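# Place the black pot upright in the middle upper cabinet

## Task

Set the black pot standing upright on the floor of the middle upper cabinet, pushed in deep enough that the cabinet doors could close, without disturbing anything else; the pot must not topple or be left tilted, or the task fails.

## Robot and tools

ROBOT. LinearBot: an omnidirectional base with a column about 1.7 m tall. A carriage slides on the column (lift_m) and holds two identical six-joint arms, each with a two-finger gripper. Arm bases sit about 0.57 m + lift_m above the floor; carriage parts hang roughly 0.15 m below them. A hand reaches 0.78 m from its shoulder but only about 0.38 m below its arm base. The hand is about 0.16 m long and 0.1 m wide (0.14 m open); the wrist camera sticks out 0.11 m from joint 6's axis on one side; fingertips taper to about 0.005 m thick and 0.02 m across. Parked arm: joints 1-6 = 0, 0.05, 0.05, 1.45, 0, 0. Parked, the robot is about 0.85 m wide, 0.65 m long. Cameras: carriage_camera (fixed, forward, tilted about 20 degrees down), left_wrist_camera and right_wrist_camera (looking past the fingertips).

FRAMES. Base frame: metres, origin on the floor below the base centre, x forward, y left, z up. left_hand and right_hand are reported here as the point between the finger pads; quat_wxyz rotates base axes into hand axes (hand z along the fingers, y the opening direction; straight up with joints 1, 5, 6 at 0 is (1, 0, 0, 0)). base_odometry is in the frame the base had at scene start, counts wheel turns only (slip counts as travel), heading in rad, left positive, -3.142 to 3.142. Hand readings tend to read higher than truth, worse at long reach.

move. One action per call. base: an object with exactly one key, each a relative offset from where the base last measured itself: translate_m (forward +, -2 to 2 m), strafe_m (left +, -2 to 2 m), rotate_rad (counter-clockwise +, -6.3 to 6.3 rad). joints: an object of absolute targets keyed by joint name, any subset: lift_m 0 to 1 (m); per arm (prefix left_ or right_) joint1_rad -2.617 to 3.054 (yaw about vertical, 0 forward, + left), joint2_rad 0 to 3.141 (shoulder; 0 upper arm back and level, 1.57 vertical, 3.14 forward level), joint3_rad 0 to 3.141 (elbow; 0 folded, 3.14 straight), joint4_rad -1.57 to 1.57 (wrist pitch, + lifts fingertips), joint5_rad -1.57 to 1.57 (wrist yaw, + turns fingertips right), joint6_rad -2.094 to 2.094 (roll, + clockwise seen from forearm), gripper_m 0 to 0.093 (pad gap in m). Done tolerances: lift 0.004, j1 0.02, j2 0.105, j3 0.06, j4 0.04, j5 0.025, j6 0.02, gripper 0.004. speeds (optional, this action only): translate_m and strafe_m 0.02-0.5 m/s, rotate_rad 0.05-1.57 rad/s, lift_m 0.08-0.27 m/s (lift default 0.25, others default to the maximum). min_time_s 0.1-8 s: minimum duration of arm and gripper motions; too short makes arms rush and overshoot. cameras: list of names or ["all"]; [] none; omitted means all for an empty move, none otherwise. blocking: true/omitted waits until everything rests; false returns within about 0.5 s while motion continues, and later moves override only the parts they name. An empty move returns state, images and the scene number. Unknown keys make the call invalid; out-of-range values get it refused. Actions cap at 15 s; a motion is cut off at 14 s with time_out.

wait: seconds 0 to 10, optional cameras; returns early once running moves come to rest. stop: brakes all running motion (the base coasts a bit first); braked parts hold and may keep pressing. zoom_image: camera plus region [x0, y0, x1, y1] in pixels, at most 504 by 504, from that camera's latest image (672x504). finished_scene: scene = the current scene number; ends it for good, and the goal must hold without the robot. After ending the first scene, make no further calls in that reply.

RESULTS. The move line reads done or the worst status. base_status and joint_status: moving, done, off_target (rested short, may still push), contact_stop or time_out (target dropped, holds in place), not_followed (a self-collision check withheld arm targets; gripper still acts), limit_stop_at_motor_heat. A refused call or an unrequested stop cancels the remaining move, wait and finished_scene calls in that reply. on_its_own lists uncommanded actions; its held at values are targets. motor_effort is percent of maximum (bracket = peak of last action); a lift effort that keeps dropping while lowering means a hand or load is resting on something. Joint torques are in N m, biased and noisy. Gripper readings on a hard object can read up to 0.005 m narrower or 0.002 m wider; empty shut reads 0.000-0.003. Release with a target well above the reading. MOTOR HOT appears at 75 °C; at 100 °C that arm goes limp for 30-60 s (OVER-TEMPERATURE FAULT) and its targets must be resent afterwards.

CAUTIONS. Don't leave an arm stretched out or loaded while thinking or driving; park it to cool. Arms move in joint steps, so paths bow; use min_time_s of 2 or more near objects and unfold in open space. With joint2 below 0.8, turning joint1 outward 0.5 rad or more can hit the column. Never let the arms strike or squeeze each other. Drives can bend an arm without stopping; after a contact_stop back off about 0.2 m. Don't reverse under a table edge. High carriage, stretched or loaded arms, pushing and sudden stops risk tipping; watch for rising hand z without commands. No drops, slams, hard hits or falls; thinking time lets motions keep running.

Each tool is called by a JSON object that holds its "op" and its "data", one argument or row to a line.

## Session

{"op": "move", "data": {
  "joints": {"lift_m": 0.6},
  "cameras": ["carriage_camera"]
}}

{"op": "zoom_image", "data": {
  "camera": "carriage_camera",
  "region": [200, 200, 480, 400]
}}

Scene clock: 1.73 s.
Joint torques (N m): left_arm=[-0.06 4.57 5.56 -0.16 0.04 0.03] | right_arm=[-0.12 4.55 5.12 -0.36 -0.05 -0.01]
move: done
base_odometry: x=+0.000 y=+0.000 heading=+0.000
base_status: not commanded
joint_positions: lift_m=+0.600 left_joint1_rad=-0.007 left_joint2_rad=+0.045 left_joint3_rad=+0.027 left_joint4_rad=+1.460 left_joint5_rad=-0.018 left_joint6_rad=+0.017 left_gripper_m=+0.09396 right_joint1_rad=-0.002 right_joint2_rad=+0.059 right_joint3_rad=+0.042 right_joint4_rad=+1.500 right_joint5_rad=+0.048 right_joint6_rad=-0.029 right_gripper_m=+0.09396
joint_status: all done
motor_effort: lift_m=+23(28) drive_wheels=-2(3)
left_hand: x=+0.2566 y=+0.3063 z=+1.6011 quat_wxyz=(+0.998, -0.008, +0.064, +0.006) (m; base frame)
right_hand: x=+0.2468 y=-0.3119 z=+1.6057 quat_wxyz=(+0.999, +0.023, +0.044, -0.017) (m; base frame)
pictures: carriage_camera

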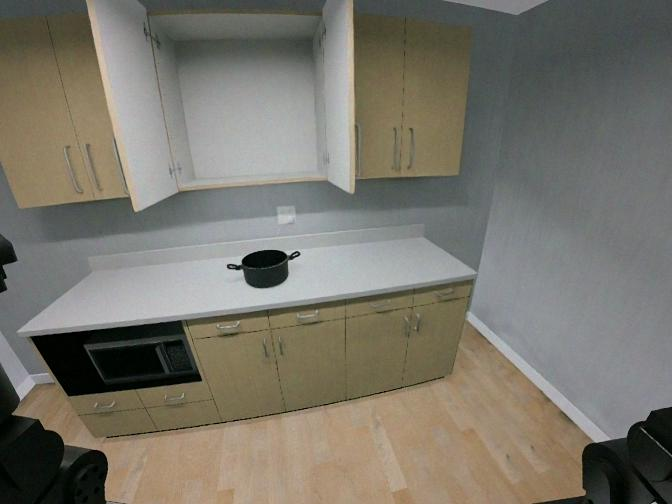

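Scaled by 1.800 from the camera's 672x504 image, which has a finer 960x720 frame.

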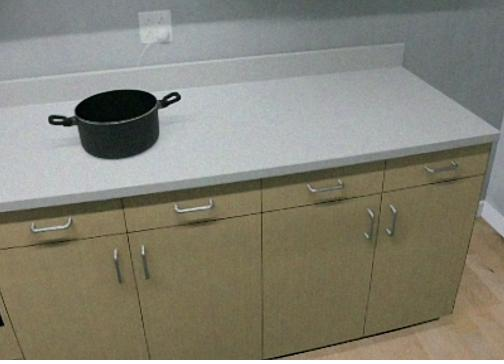

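{"op": "move", "data": {
  "base": {"rotate_rad": 0.224},
  "joints": {"lift_m": 0.3, "left_joint1_rad": -0.417, "left_joint2_rad": 1.868, "left_joint3_rad": 1.007, "left_joint4_rad": 0.90, "left_joint5_rad": -0.42, "left_joint6_rad": -1.33, "right_joint1_rad": 0.358, "right_joint2_rad": 2.045, "right_joint3_rad": 1.268, "right_joint4_rad": 0.80, "right_joint5_rad": 0.36, "right_joint6_rad": 1.37},
  "min_time_s": 2.5,
  "cameras": ["carriage_camera"]
}}

{"op": "zoom_image", "data": {
  "camera": "carriage_camera",
  "region": [220, 100, 460, 280]
}}

Scene clock: 9.80 s.
Joint torques (N m): left_arm=[-0.61 -10.55 8.64 2.2 -0.08 -0.02] | right_arm=[0.14 -11.64 8.44 2.01 0.13 0.04]
move: done
base_odometry: x=+0.000 y=+0.000 heading=+0.224
base_status: done
joint_positions: lift_m=+0.300 left_joint1_rad=-0.411 left_joint2_rad=+1.862 left_joint3_rad=+0.980 left_joint4_rad=+0.905 left_joint5_rad=-0.406 left_joint6_rad=-1.317 left_gripper_m=+0.09398 right_joint1_rad=+0.354 right_joint2_rad=+2.045 right_joint3_rad=+1.235 right_joint4_rad=+0.796 right_joint5_rad=+0.345 right_joint6_rad=+1.355 right_gripper_m=+0.09396
joint_status: all done
motor_effort: lift_m=+21(21) drive_wheels=-7(10)
left_hand: x=+0.7375 y=+0.1541 z=+1.0948 quat_wxyz=(+0.562, -0.429, +0.553, -0.441) (m; base frame)
right_hand: x=+0.7971 y=-0.1538 z=+1.0833 quat_wxyz=(+0.546, +0.442, +0.558, +0.441) (m; base frame)
pictures: carriage_camera

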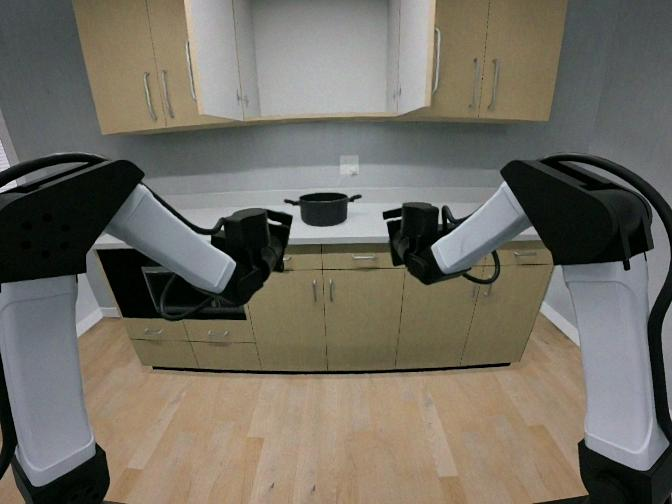

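Scaled by 2.100 from the camera's 672x504 image, which has a finer 960x720 frame.

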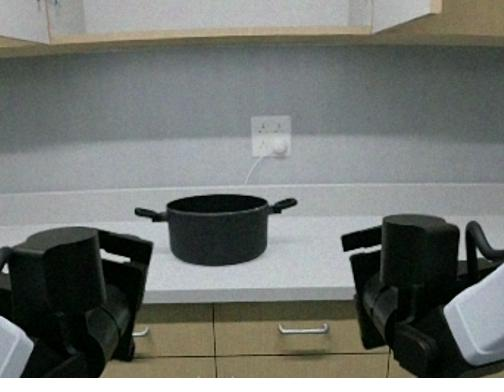

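{"op": "move", "data": {
  "base": {"strafe_m": 0.076},
  "joints": {"lift_m": 0.245, "left_joint4_rad": 0.88, "right_joint4_rad": 0.82}
}}

{"op": "move", "data": {
  "base": {"translate_m": 0.55},
  "speeds": {"translate_m": 0.3},
  "cameras": ["all"]
}}

{"op": "zoom_image", "data": {
  "camera": "carriage_camera",
  "region": [230, 180, 450, 310]
}}

Scene clock: 12.93 s.
Joint torques (N m): left_arm=[-0.44 -11.92 7.6 2.37 -0.05 0] | right_arm=[-0.23 -12.94 7.53 2.16 0.13 0.05]
move: done
base_odometry: x=-0.017 y=+0.074 heading=+0.225
base_status: done
joint_positions: lift_m=+0.245 left_joint1_rad=-0.413 left_joint2_rad=+1.874 left_joint3_rad=+0.991 left_joint4_rad=+0.871 left_joint5_rad=-0.411 left_joint6_rad=-1.319 left_gripper_m=+0.09398 right_joint1_rad=+0.359 right_joint2_rad=+2.056 right_joint3_rad=+1.246 right_joint4_rad=+0.803 right_joint5_rad=+0.348 right_joint6_rad=+1.357 right_gripper_m=+0.09396
joint_status: all done
motor_effort: lift_m=+21(22) drive_wheels=-7(11)
left_hand: x=+0.7399 y=+0.1527 z=+1.0306 quat_wxyz=(+0.556, -0.434, +0.563, -0.430) (m; base frame)
right_hand: x=+0.7989 y=-0.1508 z=+1.0285 quat_wxyz=(+0.547, +0.442, +0.555, +0.445) (m; base frame)
pictures: none

Scene clock: 16.27 s.
Joint torques (N m): left_arm=[-0.44 -11.92 7.69 2.37 -0.05 -0.03] | right_arm=[-0.13 -12.9 7.51 2.16 0.12 0.03]
move: done
base_odometry: x=+0.519 y=+0.197 heading=+0.225
base_status: done
joint_positions: lift_m=+0.245 left_joint1_rad=-0.413 left_joint2_rad=+1.874 left_joint3_rad=+0.991 left_joint4_rad=+0.871 left_joint5_rad=-0.412 left_joint6_rad=-1.319 left_gripper_m=+0.09398 right_joint1_rad=+0.358 right_joint2_rad=+2.056 right_joint3_rad=+1.246 right_joint4_rad=+0.804 right_joint5_rad=+0.348 right_joint6_rad=+1.357 right_gripper_m=+0.09396
joint_status: not commanded
motor_effort: lift_m=+21(22) drive_wheels=-5(10)
left_hand: x=+0.7398 y=+0.1527 z=+1.0306 quat_wxyz=(+0.556, -0.434, +0.563, -0.430) (m; base frame)
right_hand: x=+0.7990 y=-0.1511 z=+1.0286 quat_wxyz=(+0.547, +0.442, +0.555, +0.445) (m; base frame)
pictures: carriage_camera, left_wrist_camera, right_wrist_camera

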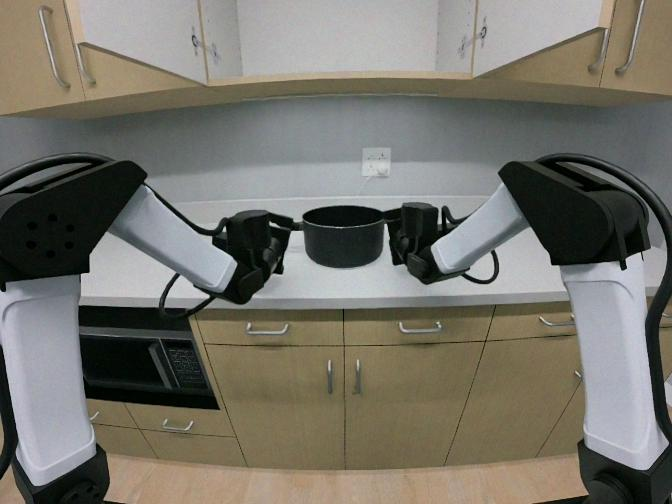

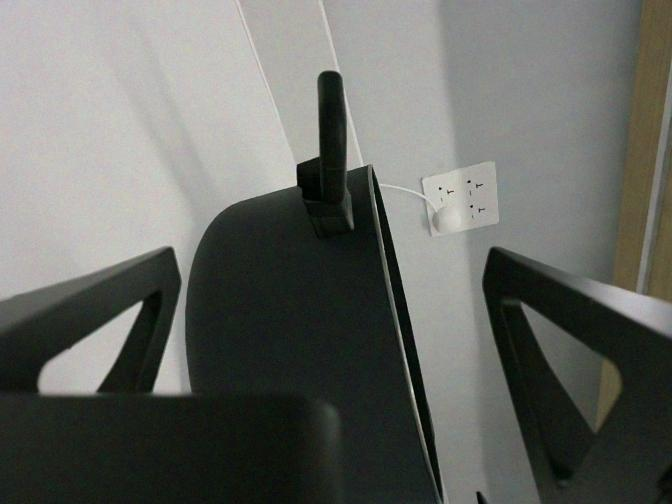

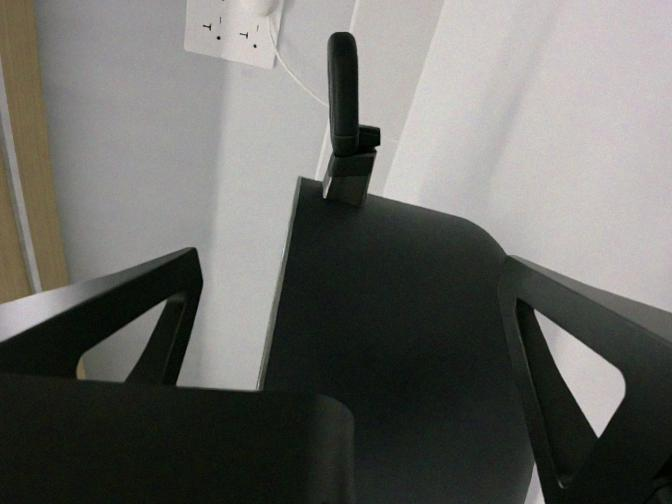

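Scaled by 2.291 from the camera's 672x504 image, which has a finer 960x720 frame.

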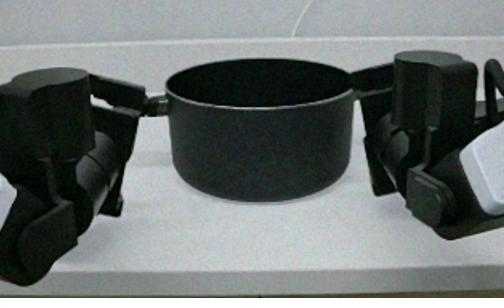

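{"op": "move", "data": {
  "base": {"translate_m": 0.14},
  "joints": {"right_joint1_rad": 0.334, "right_joint5_rad": 0.337},
  "speeds": {"translate_m": 0.15},
  "cameras": ["all"]
}}

{"op": "zoom_image", "data": {
  "camera": "carriage_camera",
  "region": [230, 180, 450, 310]
}}

Scene clock: 19.67 s.
Joint torques (N m): left_arm=[-0.36 -11.99 7.65 2.37 -0.05 -0.02] | right_arm=[0.02 -12.9 7.58 2.11 -0.12 0]
move: done
base_odometry: x=+0.655 y=+0.229 heading=+0.226
base_status: done
joint_positions: lift_m=+0.245 left_joint1_rad=-0.414 left_joint2_rad=+1.874 left_joint3_rad=+0.991 left_joint4_rad=+0.871 left_joint5_rad=-0.413 left_joint6_rad=-1.319 left_gripper_m=+0.09398 right_joint1_rad=+0.332 right_joint2_rad=+2.056 right_joint3_rad=+1.246 right_joint4_rad=+0.807 right_joint5_rad=+0.348 right_joint6_rad=+1.361 right_gripper_m=+0.09396
joint_status: all done
motor_effort: lift_m=+21(22) drive_wheels=-6(9)
left_hand: x=+0.7397 y=+0.1525 z=+1.0306 quat_wxyz=(+0.556, -0.434, +0.563, -0.430) (m; base frame)
right_hand: x=+0.8028 y=-0.1662 z=+1.0295 quat_wxyz=(+0.553, +0.449, +0.547, +0.440) (m; base frame)
pictures: carriage_camera, left_wrist_camera, right_wrist_camera

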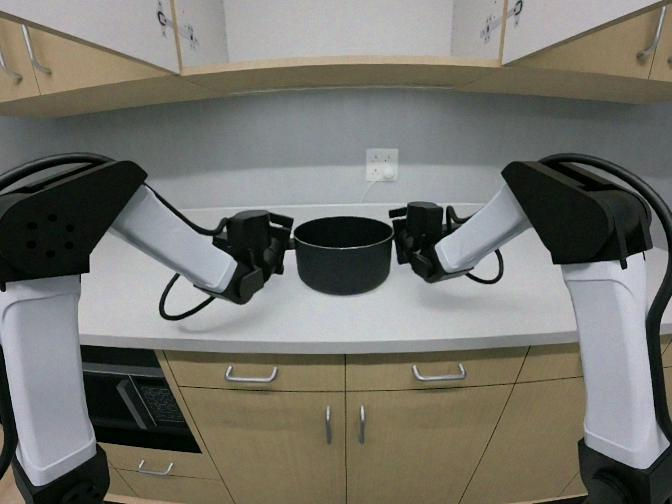

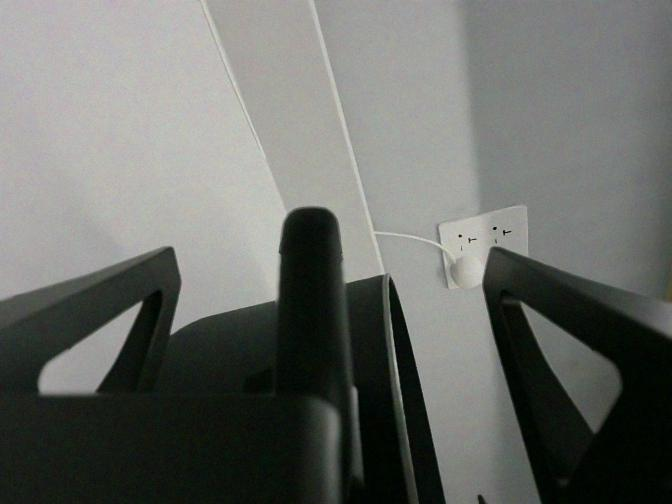

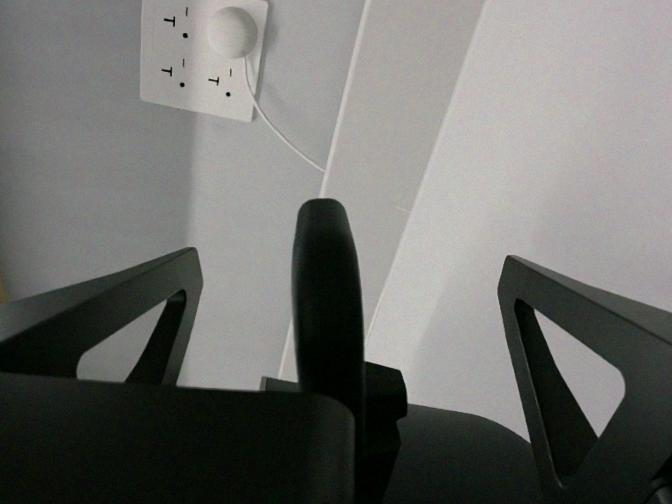

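Scaled by 2.291 from the camera's 672x504 image, which has a finer 960x720 frame.

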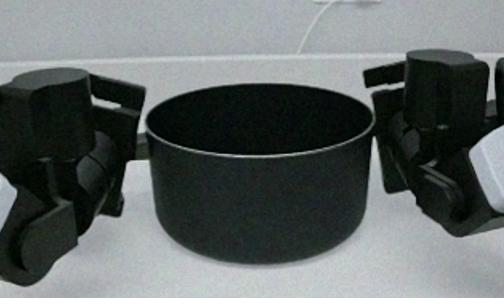

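{"op": "move", "data": {
  "joints": {"left_gripper_m": 0.004, "right_gripper_m": 0.004, "left_joint4_rad": 0.868, "right_joint4_rad": 0.84},
  "min_time_s": 1.5,
  "cameras": ["all"]
}}

Scene clock: 22.37 s.
Joint torques (N m): left_arm=[-0.43 -11.9 7.58 2.57 0.04 -0.02] | right_arm=[0.47 -12.9 7.57 2.24 -0.1 0.15]
move: off_target
base_odometry: x=+0.655 y=+0.229 heading=+0.226
base_status: not commanded
joint_positions: lift_m=+0.245 left_joint1_rad=-0.413 left_joint2_rad=+1.874 left_joint3_rad=+0.991 left_joint4_rad=+0.842 left_joint5_rad=-0.422 left_joint6_rad=-1.319 left_gripper_m=+0.02081 right_joint1_rad=+0.327 right_joint2_rad=+2.056 right_joint3_rad=+1.246 right_joint4_rad=+0.817 right_joint5_rad=+0.347 right_joint6_rad=+1.349 right_gripper_m=+0.02423
joint_status: left_gripper_m off_target (ended at +0.02084, target +0.00400); right_gripper_m off_target (ended at +0.02424, target +0.00400); the others done
motor_effort: lift_m=+21(22) drive_wheels=-5(6)
left_hand: x=+0.7396 y=+0.1545 z=+1.0238 quat_wxyz=(+0.554, -0.439, +0.571, -0.418) (m; base frame)
right_hand: x=+0.8035 y=-0.1690 z=+1.0317 quat_wxyz=(+0.558, +0.446, +0.546, +0.438) (m; base frame)
pictures: carriage_camera, left_wrist_camera, right_wrist_camera

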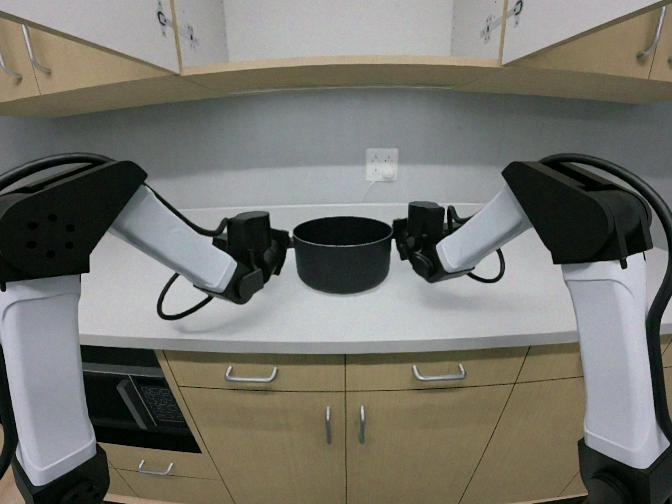

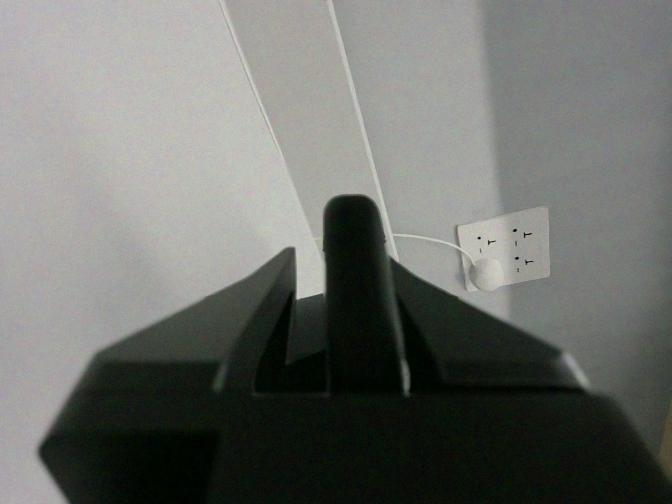

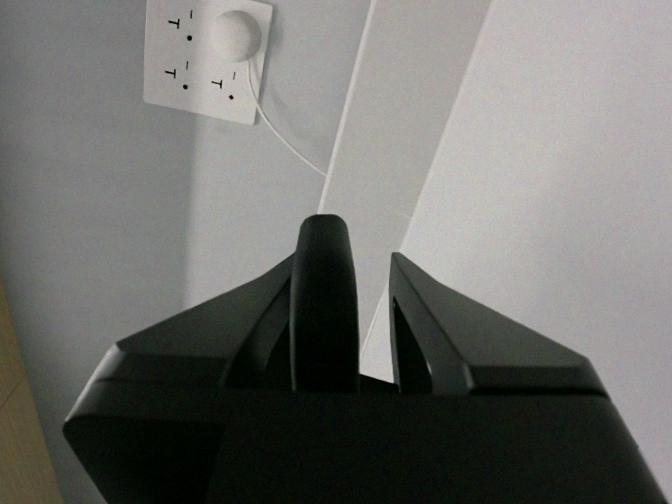

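{"op": "move", "data": {
  "joints": {"lift_m": 0.365, "left_joint4_rad": 1.03, "right_joint4_rad": 1.04},
  "speeds": {"lift_m": 0.1},
  "min_time_s": 1.5
}}

{"op": "move", "data": {
  "base": {"translate_m": -0.42},
  "speeds": {"translate_m": 0.2},
  "cameras": ["carriage_camera"]
}}

Scene clock: 24.87 s.
Joint torques (N m): left_arm=[-0.73 -14.48 8.09 4.13 0.06 0.05] | right_arm=[0.47 -16.16 7.79 3.96 -0.05 0.25]
move: off_target
base_odometry: x=+0.655 y=+0.229 heading=+0.226
base_status: not commanded
joint_positions: lift_m=+0.365 left_joint1_rad=-0.410 left_joint2_rad=+1.898 left_joint3_rad=+0.985 left_joint4_rad=+0.866 left_joint5_rad=-0.425 left_joint6_rad=-1.324 left_gripper_m=+0.02081 right_joint1_rad=+0.327 right_joint2_rad=+2.087 right_joint3_rad=+1.241 right_joint4_rad=+0.864 right_joint5_rad=+0.338 right_joint6_rad=+1.341 right_gripper_m=+0.02345
joint_status: left_joint4_rad off_target (ended at +0.865, target +1.030); right_joint4_rad off_target (ended at +0.864, target +1.040); the others done
motor_effort: lift_m=+24(28) drive_wheels=+2(7)
left_hand: x=+0.7413 y=+0.1561 z=+1.1342 quat_wxyz=(+0.553, -0.443, +0.571, -0.416) (m; base frame)
right_hand: x=+0.8055 y=-0.1668 z=+1.1425 quat_wxyz=(+0.560, +0.440, +0.546, +0.441) (m; base frame)
pictures: none

Scene clock: 28.17 s.
Joint torques (N m): left_arm=[-0.87 -14.58 8.03 4.13 0.08 0.04] | right_arm=[0.53 -16.32 7.66 3.85 0.03 0.28]
move: done
base_odometry: x=+0.246 y=+0.135 heading=+0.226
base_status: done
joint_positions: lift_m=+0.365 left_joint1_rad=-0.409 left_joint2_rad=+1.898 left_joint3_rad=+0.985 left_joint4_rad=+0.866 left_joint5_rad=-0.425 left_joint6_rad=-1.324 left_gripper_m=+0.02081 right_joint1_rad=+0.327 right_joint2_rad=+2.088 right_joint3_rad=+1.241 right_joint4_rad=+0.867 right_joint5_rad=+0.336 right_joint6_rad=+1.338 right_gripper_m=+0.02334
joint_status: not commanded
motor_effort: lift_m=+24(24) drive_wheels=-3(12)
left_hand: x=+0.7415 y=+0.1567 z=+1.1342 quat_wxyz=(+0.553, -0.443, +0.570, -0.415) (m; base frame)
right_hand: x=+0.8056 y=-0.1666 z=+1.1427 quat_wxyz=(+0.560, +0.439, +0.546, +0.442) (m; base frame)
pictures: carriage_camera

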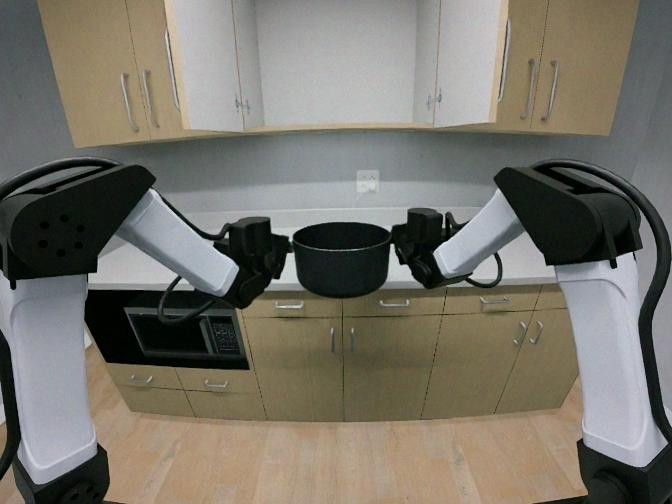

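{"op": "move", "data": {
  "joints": {"lift_m": 0.80, "left_joint1_rad": -0.352, "left_joint2_rad": 2.064, "left_joint3_rad": 1.326, "left_joint4_rad": 0.92, "left_joint5_rad": -0.355, "right_joint1_rad": 0.288, "right_joint2_rad": 2.255, "right_joint3_rad": 1.648, "right_joint4_rad": 0.88, "right_joint5_rad": 0.289},
  "speeds": {"lift_m": 0.16},
  "min_time_s": 2.8,
  "cameras": ["carriage_camera"]
}}

{"op": "move", "data": {
  "base": {"translate_m": 0.45},
  "speeds": {"translate_m": 0.2},
  "cameras": ["carriage_camera"]
}}

{"op": "zoom_image", "data": {
  "camera": "carriage_camera",
  "region": [130, 180, 550, 440]
}}

Scene clock: 35.13 s.
Joint torques (N m): left_arm=[-0.4 -17.29 11.28 4.02 0.17 0.01] | right_arm=[0.24 -18.67 11.19 3.63 0 0.31]
move: off_target
base_odometry: x=+0.246 y=+0.135 heading=+0.226
base_status: not commanded
joint_positions: lift_m=+0.800 left_joint1_rad=-0.348 left_joint2_rad=+2.099 left_joint3_rad=+1.272 left_joint4_rad=+0.767 left_joint5_rad=-0.371 left_joint6_rad=-1.321 left_gripper_m=+0.02081 right_joint1_rad=+0.284 right_joint2_rad=+2.301 right_joint3_rad=+1.580 right_joint4_rad=+0.727 right_joint5_rad=+0.291 right_joint6_rad=+1.336 right_gripper_m=+0.02319
joint_status: left_joint4_rad off_target (ended at +0.767, target +0.920); right_joint3_rad off_target (ended at +1.580, target +1.648); right_joint4_rad off_target (ended at +0.727, target +0.880); the others done
motor_effort: lift_m=+25(30) drive_wheels=-1(4)
left_hand: x=+0.8071 y=+0.1584 z=+1.5617 quat_wxyz=(+0.552, -0.446, +0.573, -0.409) (m; base frame)
right_hand: x=+0.8707 y=-0.1666 z=+1.5693 quat_wxyz=(+0.558, +0.439, +0.551, +0.438) (m; base frame)
pictures: carriage_camera

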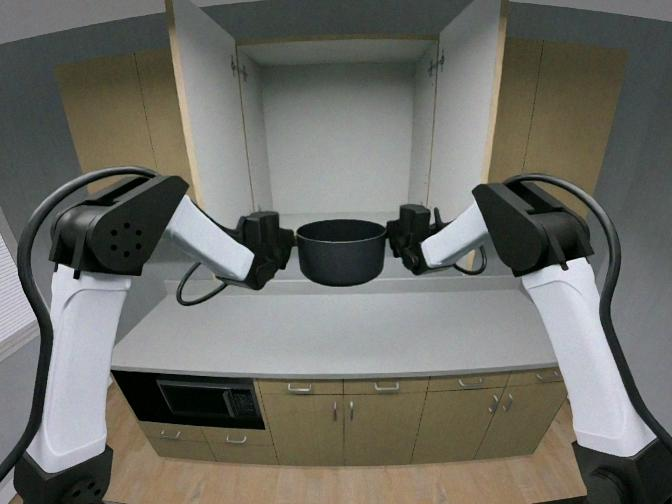

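Scene clock: 38.47 s.
Joint torques (N m): left_arm=[-0.47 -17.28 11.28 4.02 0.15 0.01] | right_arm=[0.34 -18.85 11.28 3.69 -0.02 0.26]
move: done
base_odometry: x=+0.684 y=+0.236 heading=+0.227
base_status: done
joint_positions: lift_m=+0.800 left_joint1_rad=-0.347 left_joint2_rad=+2.099 left_joint3_rad=+1.272 left_joint4_rad=+0.765 left_joint5_rad=-0.368 left_joint6_rad=-1.321 left_gripper_m=+0.02081 right_joint1_rad=+0.284 right_joint2_rad=+2.301 right_joint3_rad=+1.580 right_joint4_rad=+0.726 right_joint5_rad=+0.290 right_joint6_rad=+1.336 right_gripper_m=+0.02316
joint_status: not commanded
motor_effort: lift_m=+25(25) drive_wheels=-7(12)
left_hand: x=+0.8072 y=+0.1584 z=+1.5612 quat_wxyz=(+0.551, -0.446, +0.574, -0.409) (m; base frame)
right_hand: x=+0.8707 y=-0.1664 z=+1.5687 quat_wxyz=(+0.557, +0.439, +0.552, +0.438) (m; base frame)
pictures: carriage_camera

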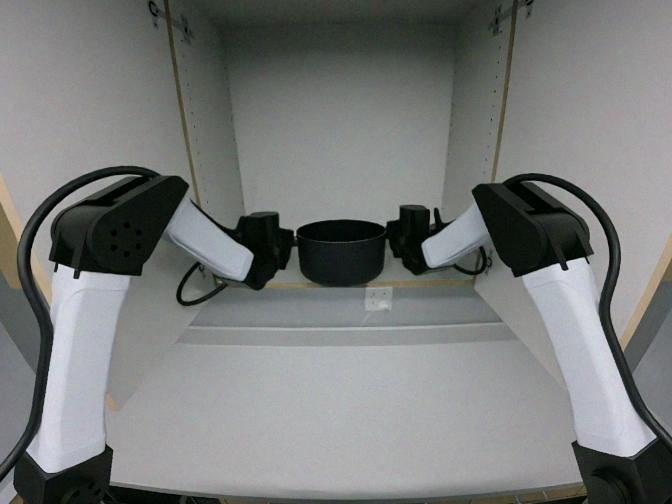

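Scaled by 1.200 from the camera's 672x504 image, which has a finer 960x720 frame.

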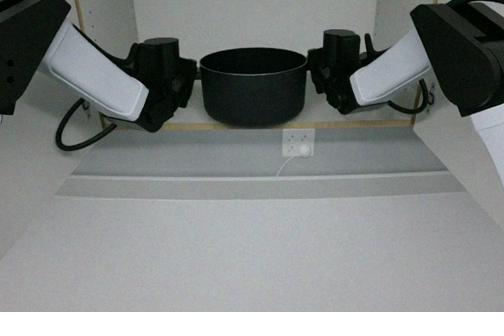

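{"op": "move", "data": {
  "base": {"translate_m": 0.13},
  "speeds": {"translate_m": 0.12},
  "cameras": ["carriage_camera"]
}}

{"op": "zoom_image", "data": {
  "camera": "carriage_camera",
  "region": [130, 180, 550, 440]
}}

Scene clock: 42.53 s.
Joint torques (N m): left_arm=[-0.49 -17.32 11.28 4.04 0.15 0.01] | right_arm=[0.32 -18.71 11.19 3.68 -0.01 0.28]
move: done
base_odometry: x=+0.811 y=+0.266 heading=+0.228
base_status: done
joint_positions: lift_m=+0.800 left_joint1_rad=-0.347 left_joint2_rad=+2.099 left_joint3_rad=+1.272 left_joint4_rad=+0.763 left_joint5_rad=-0.368 left_joint6_rad=-1.321 left_gripper_m=+0.02081 right_joint1_rad=+0.283 right_joint2_rad=+2.301 right_joint3_rad=+1.580 right_joint4_rad=+0.725 right_joint5_rad=+0.289 right_joint6_rad=+1.336 right_gripper_m=+0.02315
joint_status: not commanded
motor_effort: lift_m=+25(25) drive_wheels=-6(10)
left_hand: x=+0.8072 y=+0.1584 z=+1.5608 quat_wxyz=(+0.551, -0.446, +0.575, -0.409) (m; base frame)
right_hand: x=+0.8708 y=-0.1666 z=+1.5685 quat_wxyz=(+0.557, +0.439, +0.552, +0.438) (m; base frame)
pictures: carriage_camera

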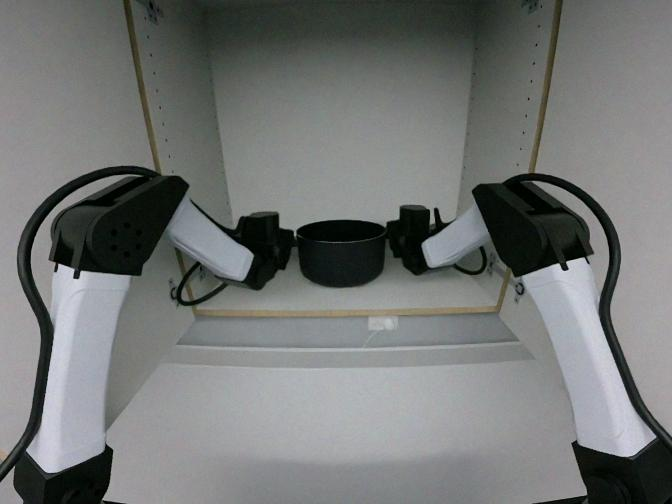

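Scaled by 1.200 from the camera's 672x504 image, which has a finer 960x720 frame.

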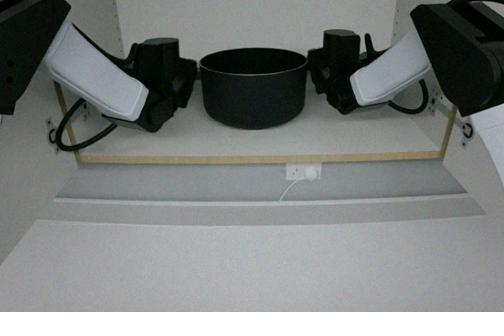

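{"op": "move", "data": {
  "joints": {"lift_m": 0.75},
  "speeds": {"lift_m": 0.1}
}}

{"op": "move", "data": {
  "joints": {"lift_m": 0.722},
  "speeds": {"lift_m": 0.08},
  "cameras": ["carriage_camera"]
}}

{"op": "zoom_image", "data": {
  "camera": "carriage_camera",
  "region": [200, 180, 480, 360]
}}

Scene clock: 45.07 s.
Joint torques (N m): left_arm=[-0.69 -17.33 9.47 3.22 0.18 -0.1] | right_arm=[0.47 -18.91 9.7 2.7 0.04 0.53]
move: done
base_odometry: x=+0.811 y=+0.266 heading=+0.228
base_status: not commanded
joint_positions: lift_m=+0.750 left_joint1_rad=-0.346 left_joint2_rad=+2.099 left_joint3_rad=+1.292 left_joint4_rad=+0.836 left_joint5_rad=-0.368 left_joint6_rad=-1.311 left_gripper_m=+0.02081 right_joint1_rad=+0.281 right_joint2_rad=+2.302 right_joint3_rad=+1.600 right_joint4_rad=+0.812 right_joint5_rad=+0.283 right_joint6_rad=+1.315 right_gripper_m=+0.02214
joint_status: all done
on_its_own: left_joint4_rad moved +0.072 toward your old target +0.920; right_joint4_rad moved +0.087 toward your old target +0.880
motor_effort: lift_m=+21(21) drive_wheels=+0(6)
left_hand: x=+0.8104 y=+0.1585 z=+1.5373 quat_wxyz=(+0.571, -0.434, +0.546, -0.433) (m; base frame)
right_hand: x=+0.8720 y=-0.1667 z=+1.5482 quat_wxyz=(+0.582, +0.418, +0.523, +0.462) (m; base frame)
pictures: none

Scene clock: 45.80 s.
Joint torques (N m): left_arm=[-0.79 -13.96 8.02 2.97 0.19 -0.29] | right_arm=[0.47 -16.58 8.21 2.15 0.11 0.82]
move: done
base_odometry: x=+0.811 y=+0.266 heading=+0.228
base_status: not commanded
joint_positions: lift_m=+0.722 left_joint1_rad=-0.345 left_joint2_rad=+2.068 left_joint3_rad=+1.309 left_joint4_rad=+0.853 left_joint5_rad=-0.368 left_joint6_rad=-1.295 left_gripper_m=+0.02082 right_joint1_rad=+0.280 right_joint2_rad=+2.280 right_joint3_rad=+1.620 right_joint4_rad=+0.858 right_joint5_rad=+0.275 right_joint6_rad=+1.288 right_gripper_m=+0.02148
joint_status: all done
on_its_own: right_joint4_rad moved +0.046 to your old target +0.880
motor_effort: lift_m=+20(20) drive_wheels=+1(2)
left_hand: x=+0.8088 y=+0.1593 z=+1.5394 quat_wxyz=(+0.586, -0.423, +0.526, -0.448) (m; base frame)
right_hand: x=+0.8692 y=-0.1669 z=+1.5546 quat_wxyz=(+0.604, +0.396, +0.499, +0.479) (m; base frame)
pictures: carriage_camera

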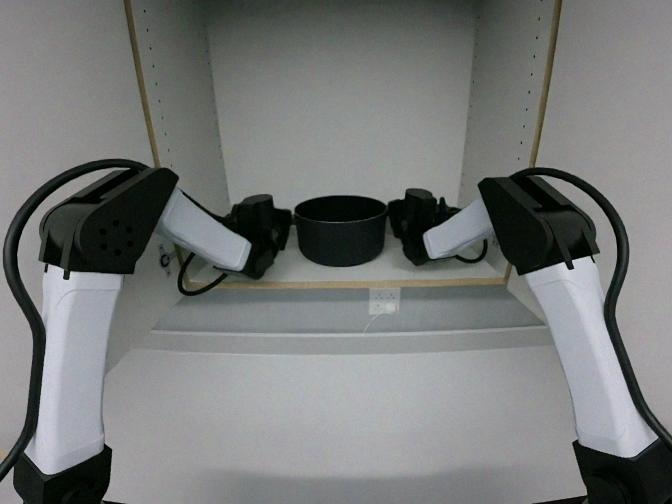

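Scaled by 1.800 from the camera's 672x504 image, which has a finer 960x720 frame.

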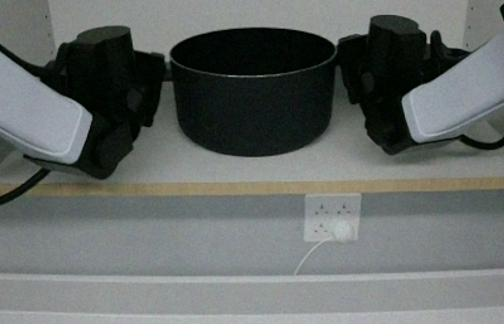

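{"op": "move", "data": {
  "joints": {"lift_m": 0.748, "left_joint4_rad": 0.70, "right_joint4_rad": 0.65},
  "min_time_s": 1,
  "cameras": ["carriage_camera"]
}}

{"op": "zoom_image", "data": {
  "camera": "carriage_camera",
  "region": [200, 180, 480, 360]
}}

Scene clock: 48.93 s.
Joint torques (N m): left_arm=[-0.94 -15.83 7.65 1.64 0.2 -0.03] | right_arm=[0.57 -18.06 8.39 0.82 0.12 0.62]
move: off_target
base_odometry: x=+0.811 y=+0.266 heading=+0.228
base_status: not commanded
joint_positions: lift_m=+0.748 left_joint1_rad=-0.344 left_joint2_rad=+2.083 left_joint3_rad=+1.313 left_joint4_rad=+0.758 left_joint5_rad=-0.372 left_joint6_rad=-1.319 left_gripper_m=+0.02082 right_joint1_rad=+0.280 right_joint2_rad=+2.294 right_joint3_rad=+1.620 right_joint4_rad=+0.754 right_joint5_rad=+0.275 right_joint6_rad=+1.305 right_gripper_m=+0.02147
joint_status: left_joint4_rad off_target (ended at +0.758, target +0.700); right_joint4_rad off_target (ended at +0.754, target +0.650); the others done
motor_effort: lift_m=+24(29) drive_wheels=-5(6)
left_hand: x=+0.8119 y=+0.1597 z=+1.5354 quat_wxyz=(+0.563, -0.442, +0.557, -0.422) (m; base frame)
right_hand: x=+0.8742 y=-0.1654 z=+1.5463 quat_wxyz=(+0.577, +0.417, +0.536, +0.453) (m; base frame)
pictures: carriage_camera

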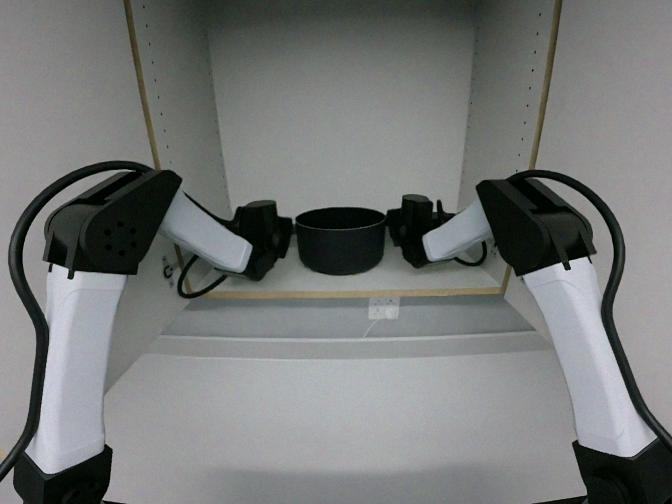

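Scaled by 1.800 from the camera's 672x504 image, which has a finer 960x720 frame.

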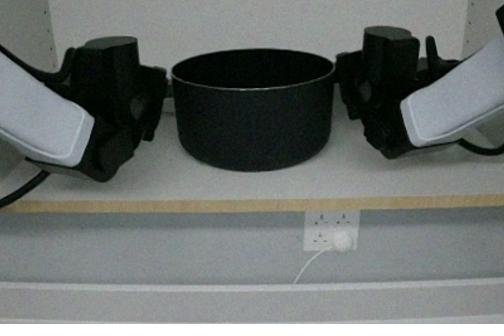

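{"op": "move", "data": {
  "joints": {"lift_m": 0.732, "left_joint4_rad": 0.68, "right_joint4_rad": 0.61},
  "speeds": {"lift_m": 0.08},
  "cameras": ["carriage_camera"]
}}

{"op": "zoom_image", "data": {
  "camera": "carriage_camera",
  "region": [200, 180, 480, 360]
}}

Scene clock: 50.50 s.
Joint torques (N m): left_arm=[-0.88 -13.86 6.9 1.44 0.19 -0.02] | right_arm=[0.53 -16.9 7.56 0.41 0.14 0.63]
move: off_target
base_odometry: x=+0.811 y=+0.266 heading=+0.228
base_status: not commanded
joint_positions: lift_m=+0.732 left_joint1_rad=-0.344 left_joint2_rad=+2.066 left_joint3_rad=+1.322 left_joint4_rad=+0.755 left_joint5_rad=-0.371 left_joint6_rad=-1.318 left_gripper_m=+0.02082 right_joint1_rad=+0.280 right_joint2_rad=+2.283 right_joint3_rad=+1.630 right_joint4_rad=+0.752 right_joint5_rad=+0.275 right_joint6_rad=+1.307 right_gripper_m=+0.02147
joint_status: left_joint4_rad off_target (ended at +0.754, target +0.680); right_joint4_rad off_target (ended at +0.752, target +0.610); the others done
motor_effort: lift_m=+20(20) drive_wheels=+0(6)
left_hand: x=+0.8112 y=+0.1598 z=+1.5332 quat_wxyz=(+0.567, -0.439, +0.549, -0.429) (m; base frame)
right_hand: x=+0.8738 y=-0.1655 z=+1.5426 quat_wxyz=(+0.580, +0.415, +0.529, +0.459) (m; base frame)
pictures: carriage_camera

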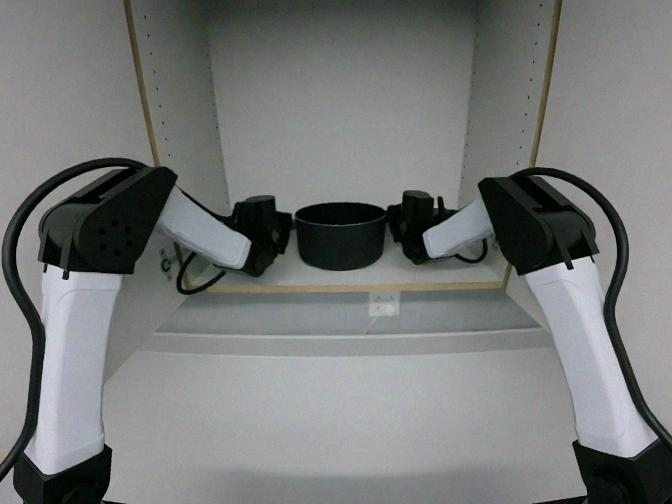

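Scaled by 1.800 from the camera's 672x504 image, which has a finer 960x720 frame.

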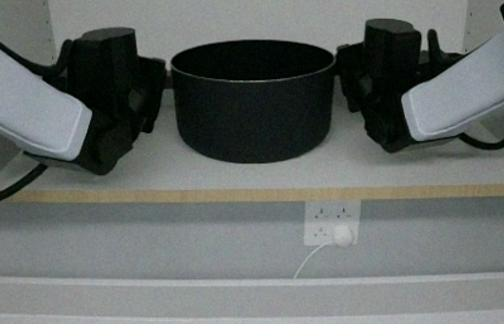

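{"op": "move", "data": {
  "joints": {"left_gripper_m": 0.09, "right_gripper_m": 0.09, "left_joint4_rad": 0.758, "right_joint4_rad": 0.752, "right_joint2_rad": 2.276, "right_joint3_rad": 1.634},
  "min_time_s": 2,
  "cameras": ["all"]
}}

{"op": "zoom_image", "data": {
  "camera": "carriage_camera",
  "region": [200, 180, 480, 360]
}}

Scene clock: 53.93 s.
Joint torques (N m): left_arm=[-0.9 -13.89 6.9 2.59 0.13 0.01] | right_arm=[0.53 -13.79 6.12 2.19 0 0.02]
move: done
base_odometry: x=+0.811 y=+0.266 heading=+0.228
base_status: not commanded
joint_positions: lift_m=+0.732 left_joint1_rad=-0.344 left_joint2_rad=+2.066 left_joint3_rad=+1.322 left_joint4_rad=+0.732 left_joint5_rad=-0.368 left_joint6_rad=-1.321 left_gripper_m=+0.08990 right_joint1_rad=+0.280 right_joint2_rad=+2.273 right_joint3_rad=+1.635 right_joint4_rad=+0.729 right_joint5_rad=+0.288 right_joint6_rad=+1.359 right_gripper_m=+0.08990
joint_status: all done
motor_effort: lift_m=+20(20) drive_wheels=+1(2)
left_hand: x=+0.8112 y=+0.1594 z=+1.5278 quat_wxyz=(+0.561, -0.442, +0.557, -0.424) (m; base frame)
right_hand: x=+0.8734 y=-0.1674 z=+1.5453 quat_wxyz=(+0.569, +0.434, +0.518, +0.468) (m; base frame)
pictures: carriage_camera, left_wrist_camera, right_wrist_camera

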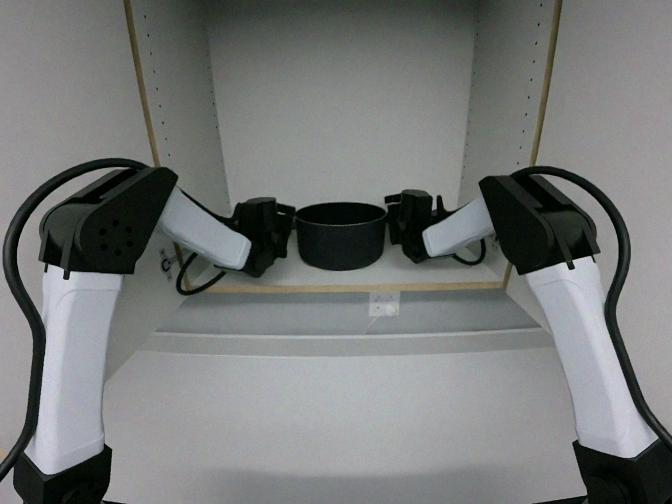

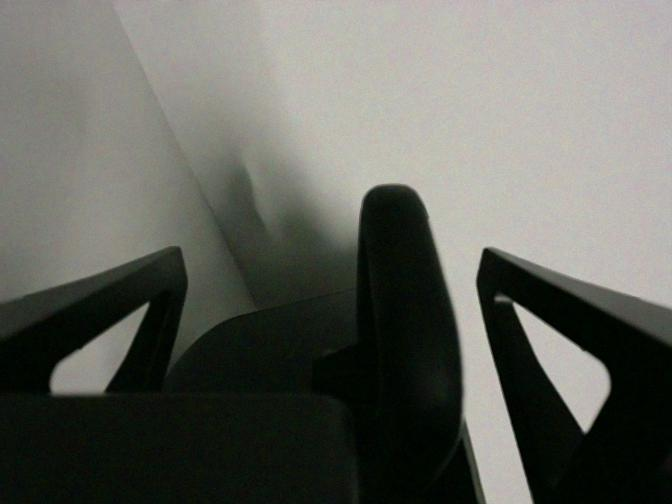

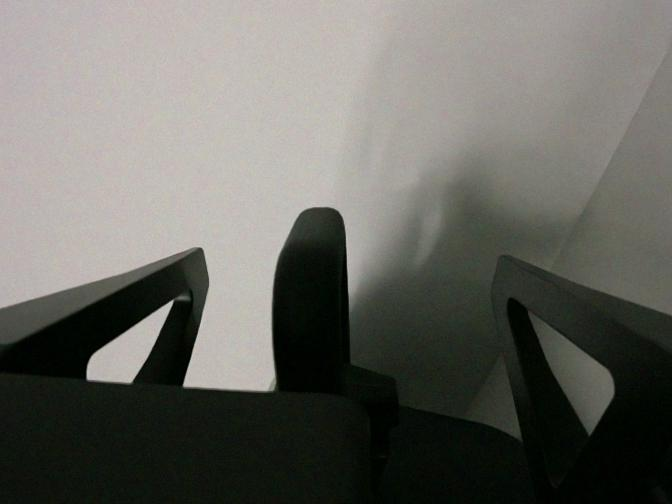

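Scaled by 1.800 from the camera's 672x504 image, which has a finer 960x720 frame.

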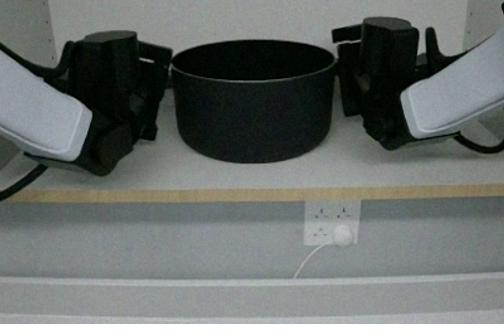

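{"op": "move", "data": {
  "base": {"translate_m": -0.5},
  "speeds": {"translate_m": 0.2},
  "cameras": ["carriage_camera"]
}}

{"op": "zoom_image", "data": {
  "camera": "carriage_camera",
  "region": [220, 120, 460, 290]
}}

Scene clock: 58.70 s.
Joint torques (N m): left_arm=[-0.59 -13.89 6.9 2.52 0.14 0] | right_arm=[0.2 -14.05 6.13 2.14 -0.01 0]
move: done
base_odometry: x=+0.324 y=+0.153 heading=+0.228
base_status: done
joint_positions: lift_m=+0.732 left_joint1_rad=-0.347 left_joint2_rad=+2.066 left_joint3_rad=+1.322 left_joint4_rad=+0.737 left_joint5_rad=-0.366 left_joint6_rad=-1.321 left_gripper_m=+0.08990 right_joint1_rad=+0.284 right_joint2_rad=+2.275 right_joint3_rad=+1.635 right_joint4_rad=+0.735 right_joint5_rad=+0.288 right_joint6_rad=+1.359 right_gripper_m=+0.08991
joint_status: not commanded
motor_effort: lift_m=+20(20) drive_wheels=-2(12)
left_hand: x=+0.8107 y=+0.1570 z=+1.5290 quat_wxyz=(+0.561, -0.440, +0.557, -0.427) (m; base frame)
right_hand: x=+0.8730 y=-0.1651 z=+1.5456 quat_wxyz=(+0.569, +0.432, +0.518, +0.471) (m; base frame)
pictures: carriage_camera

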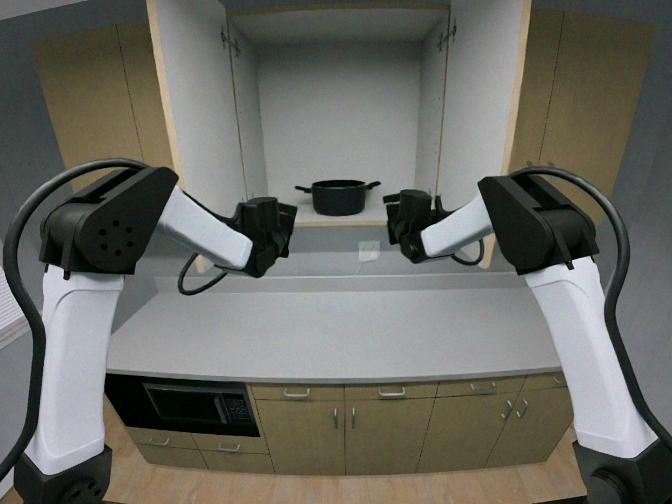

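Scaled by 2.100 from the camera's 672x504 image, which has a finer 960x720 frame.

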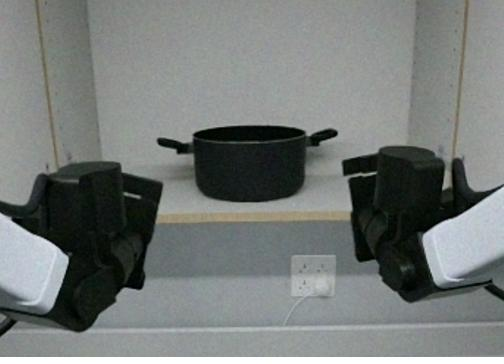

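{"op": "finished_scene", "data": {
  "scene": 2
}}

The scene is finished: the task was done.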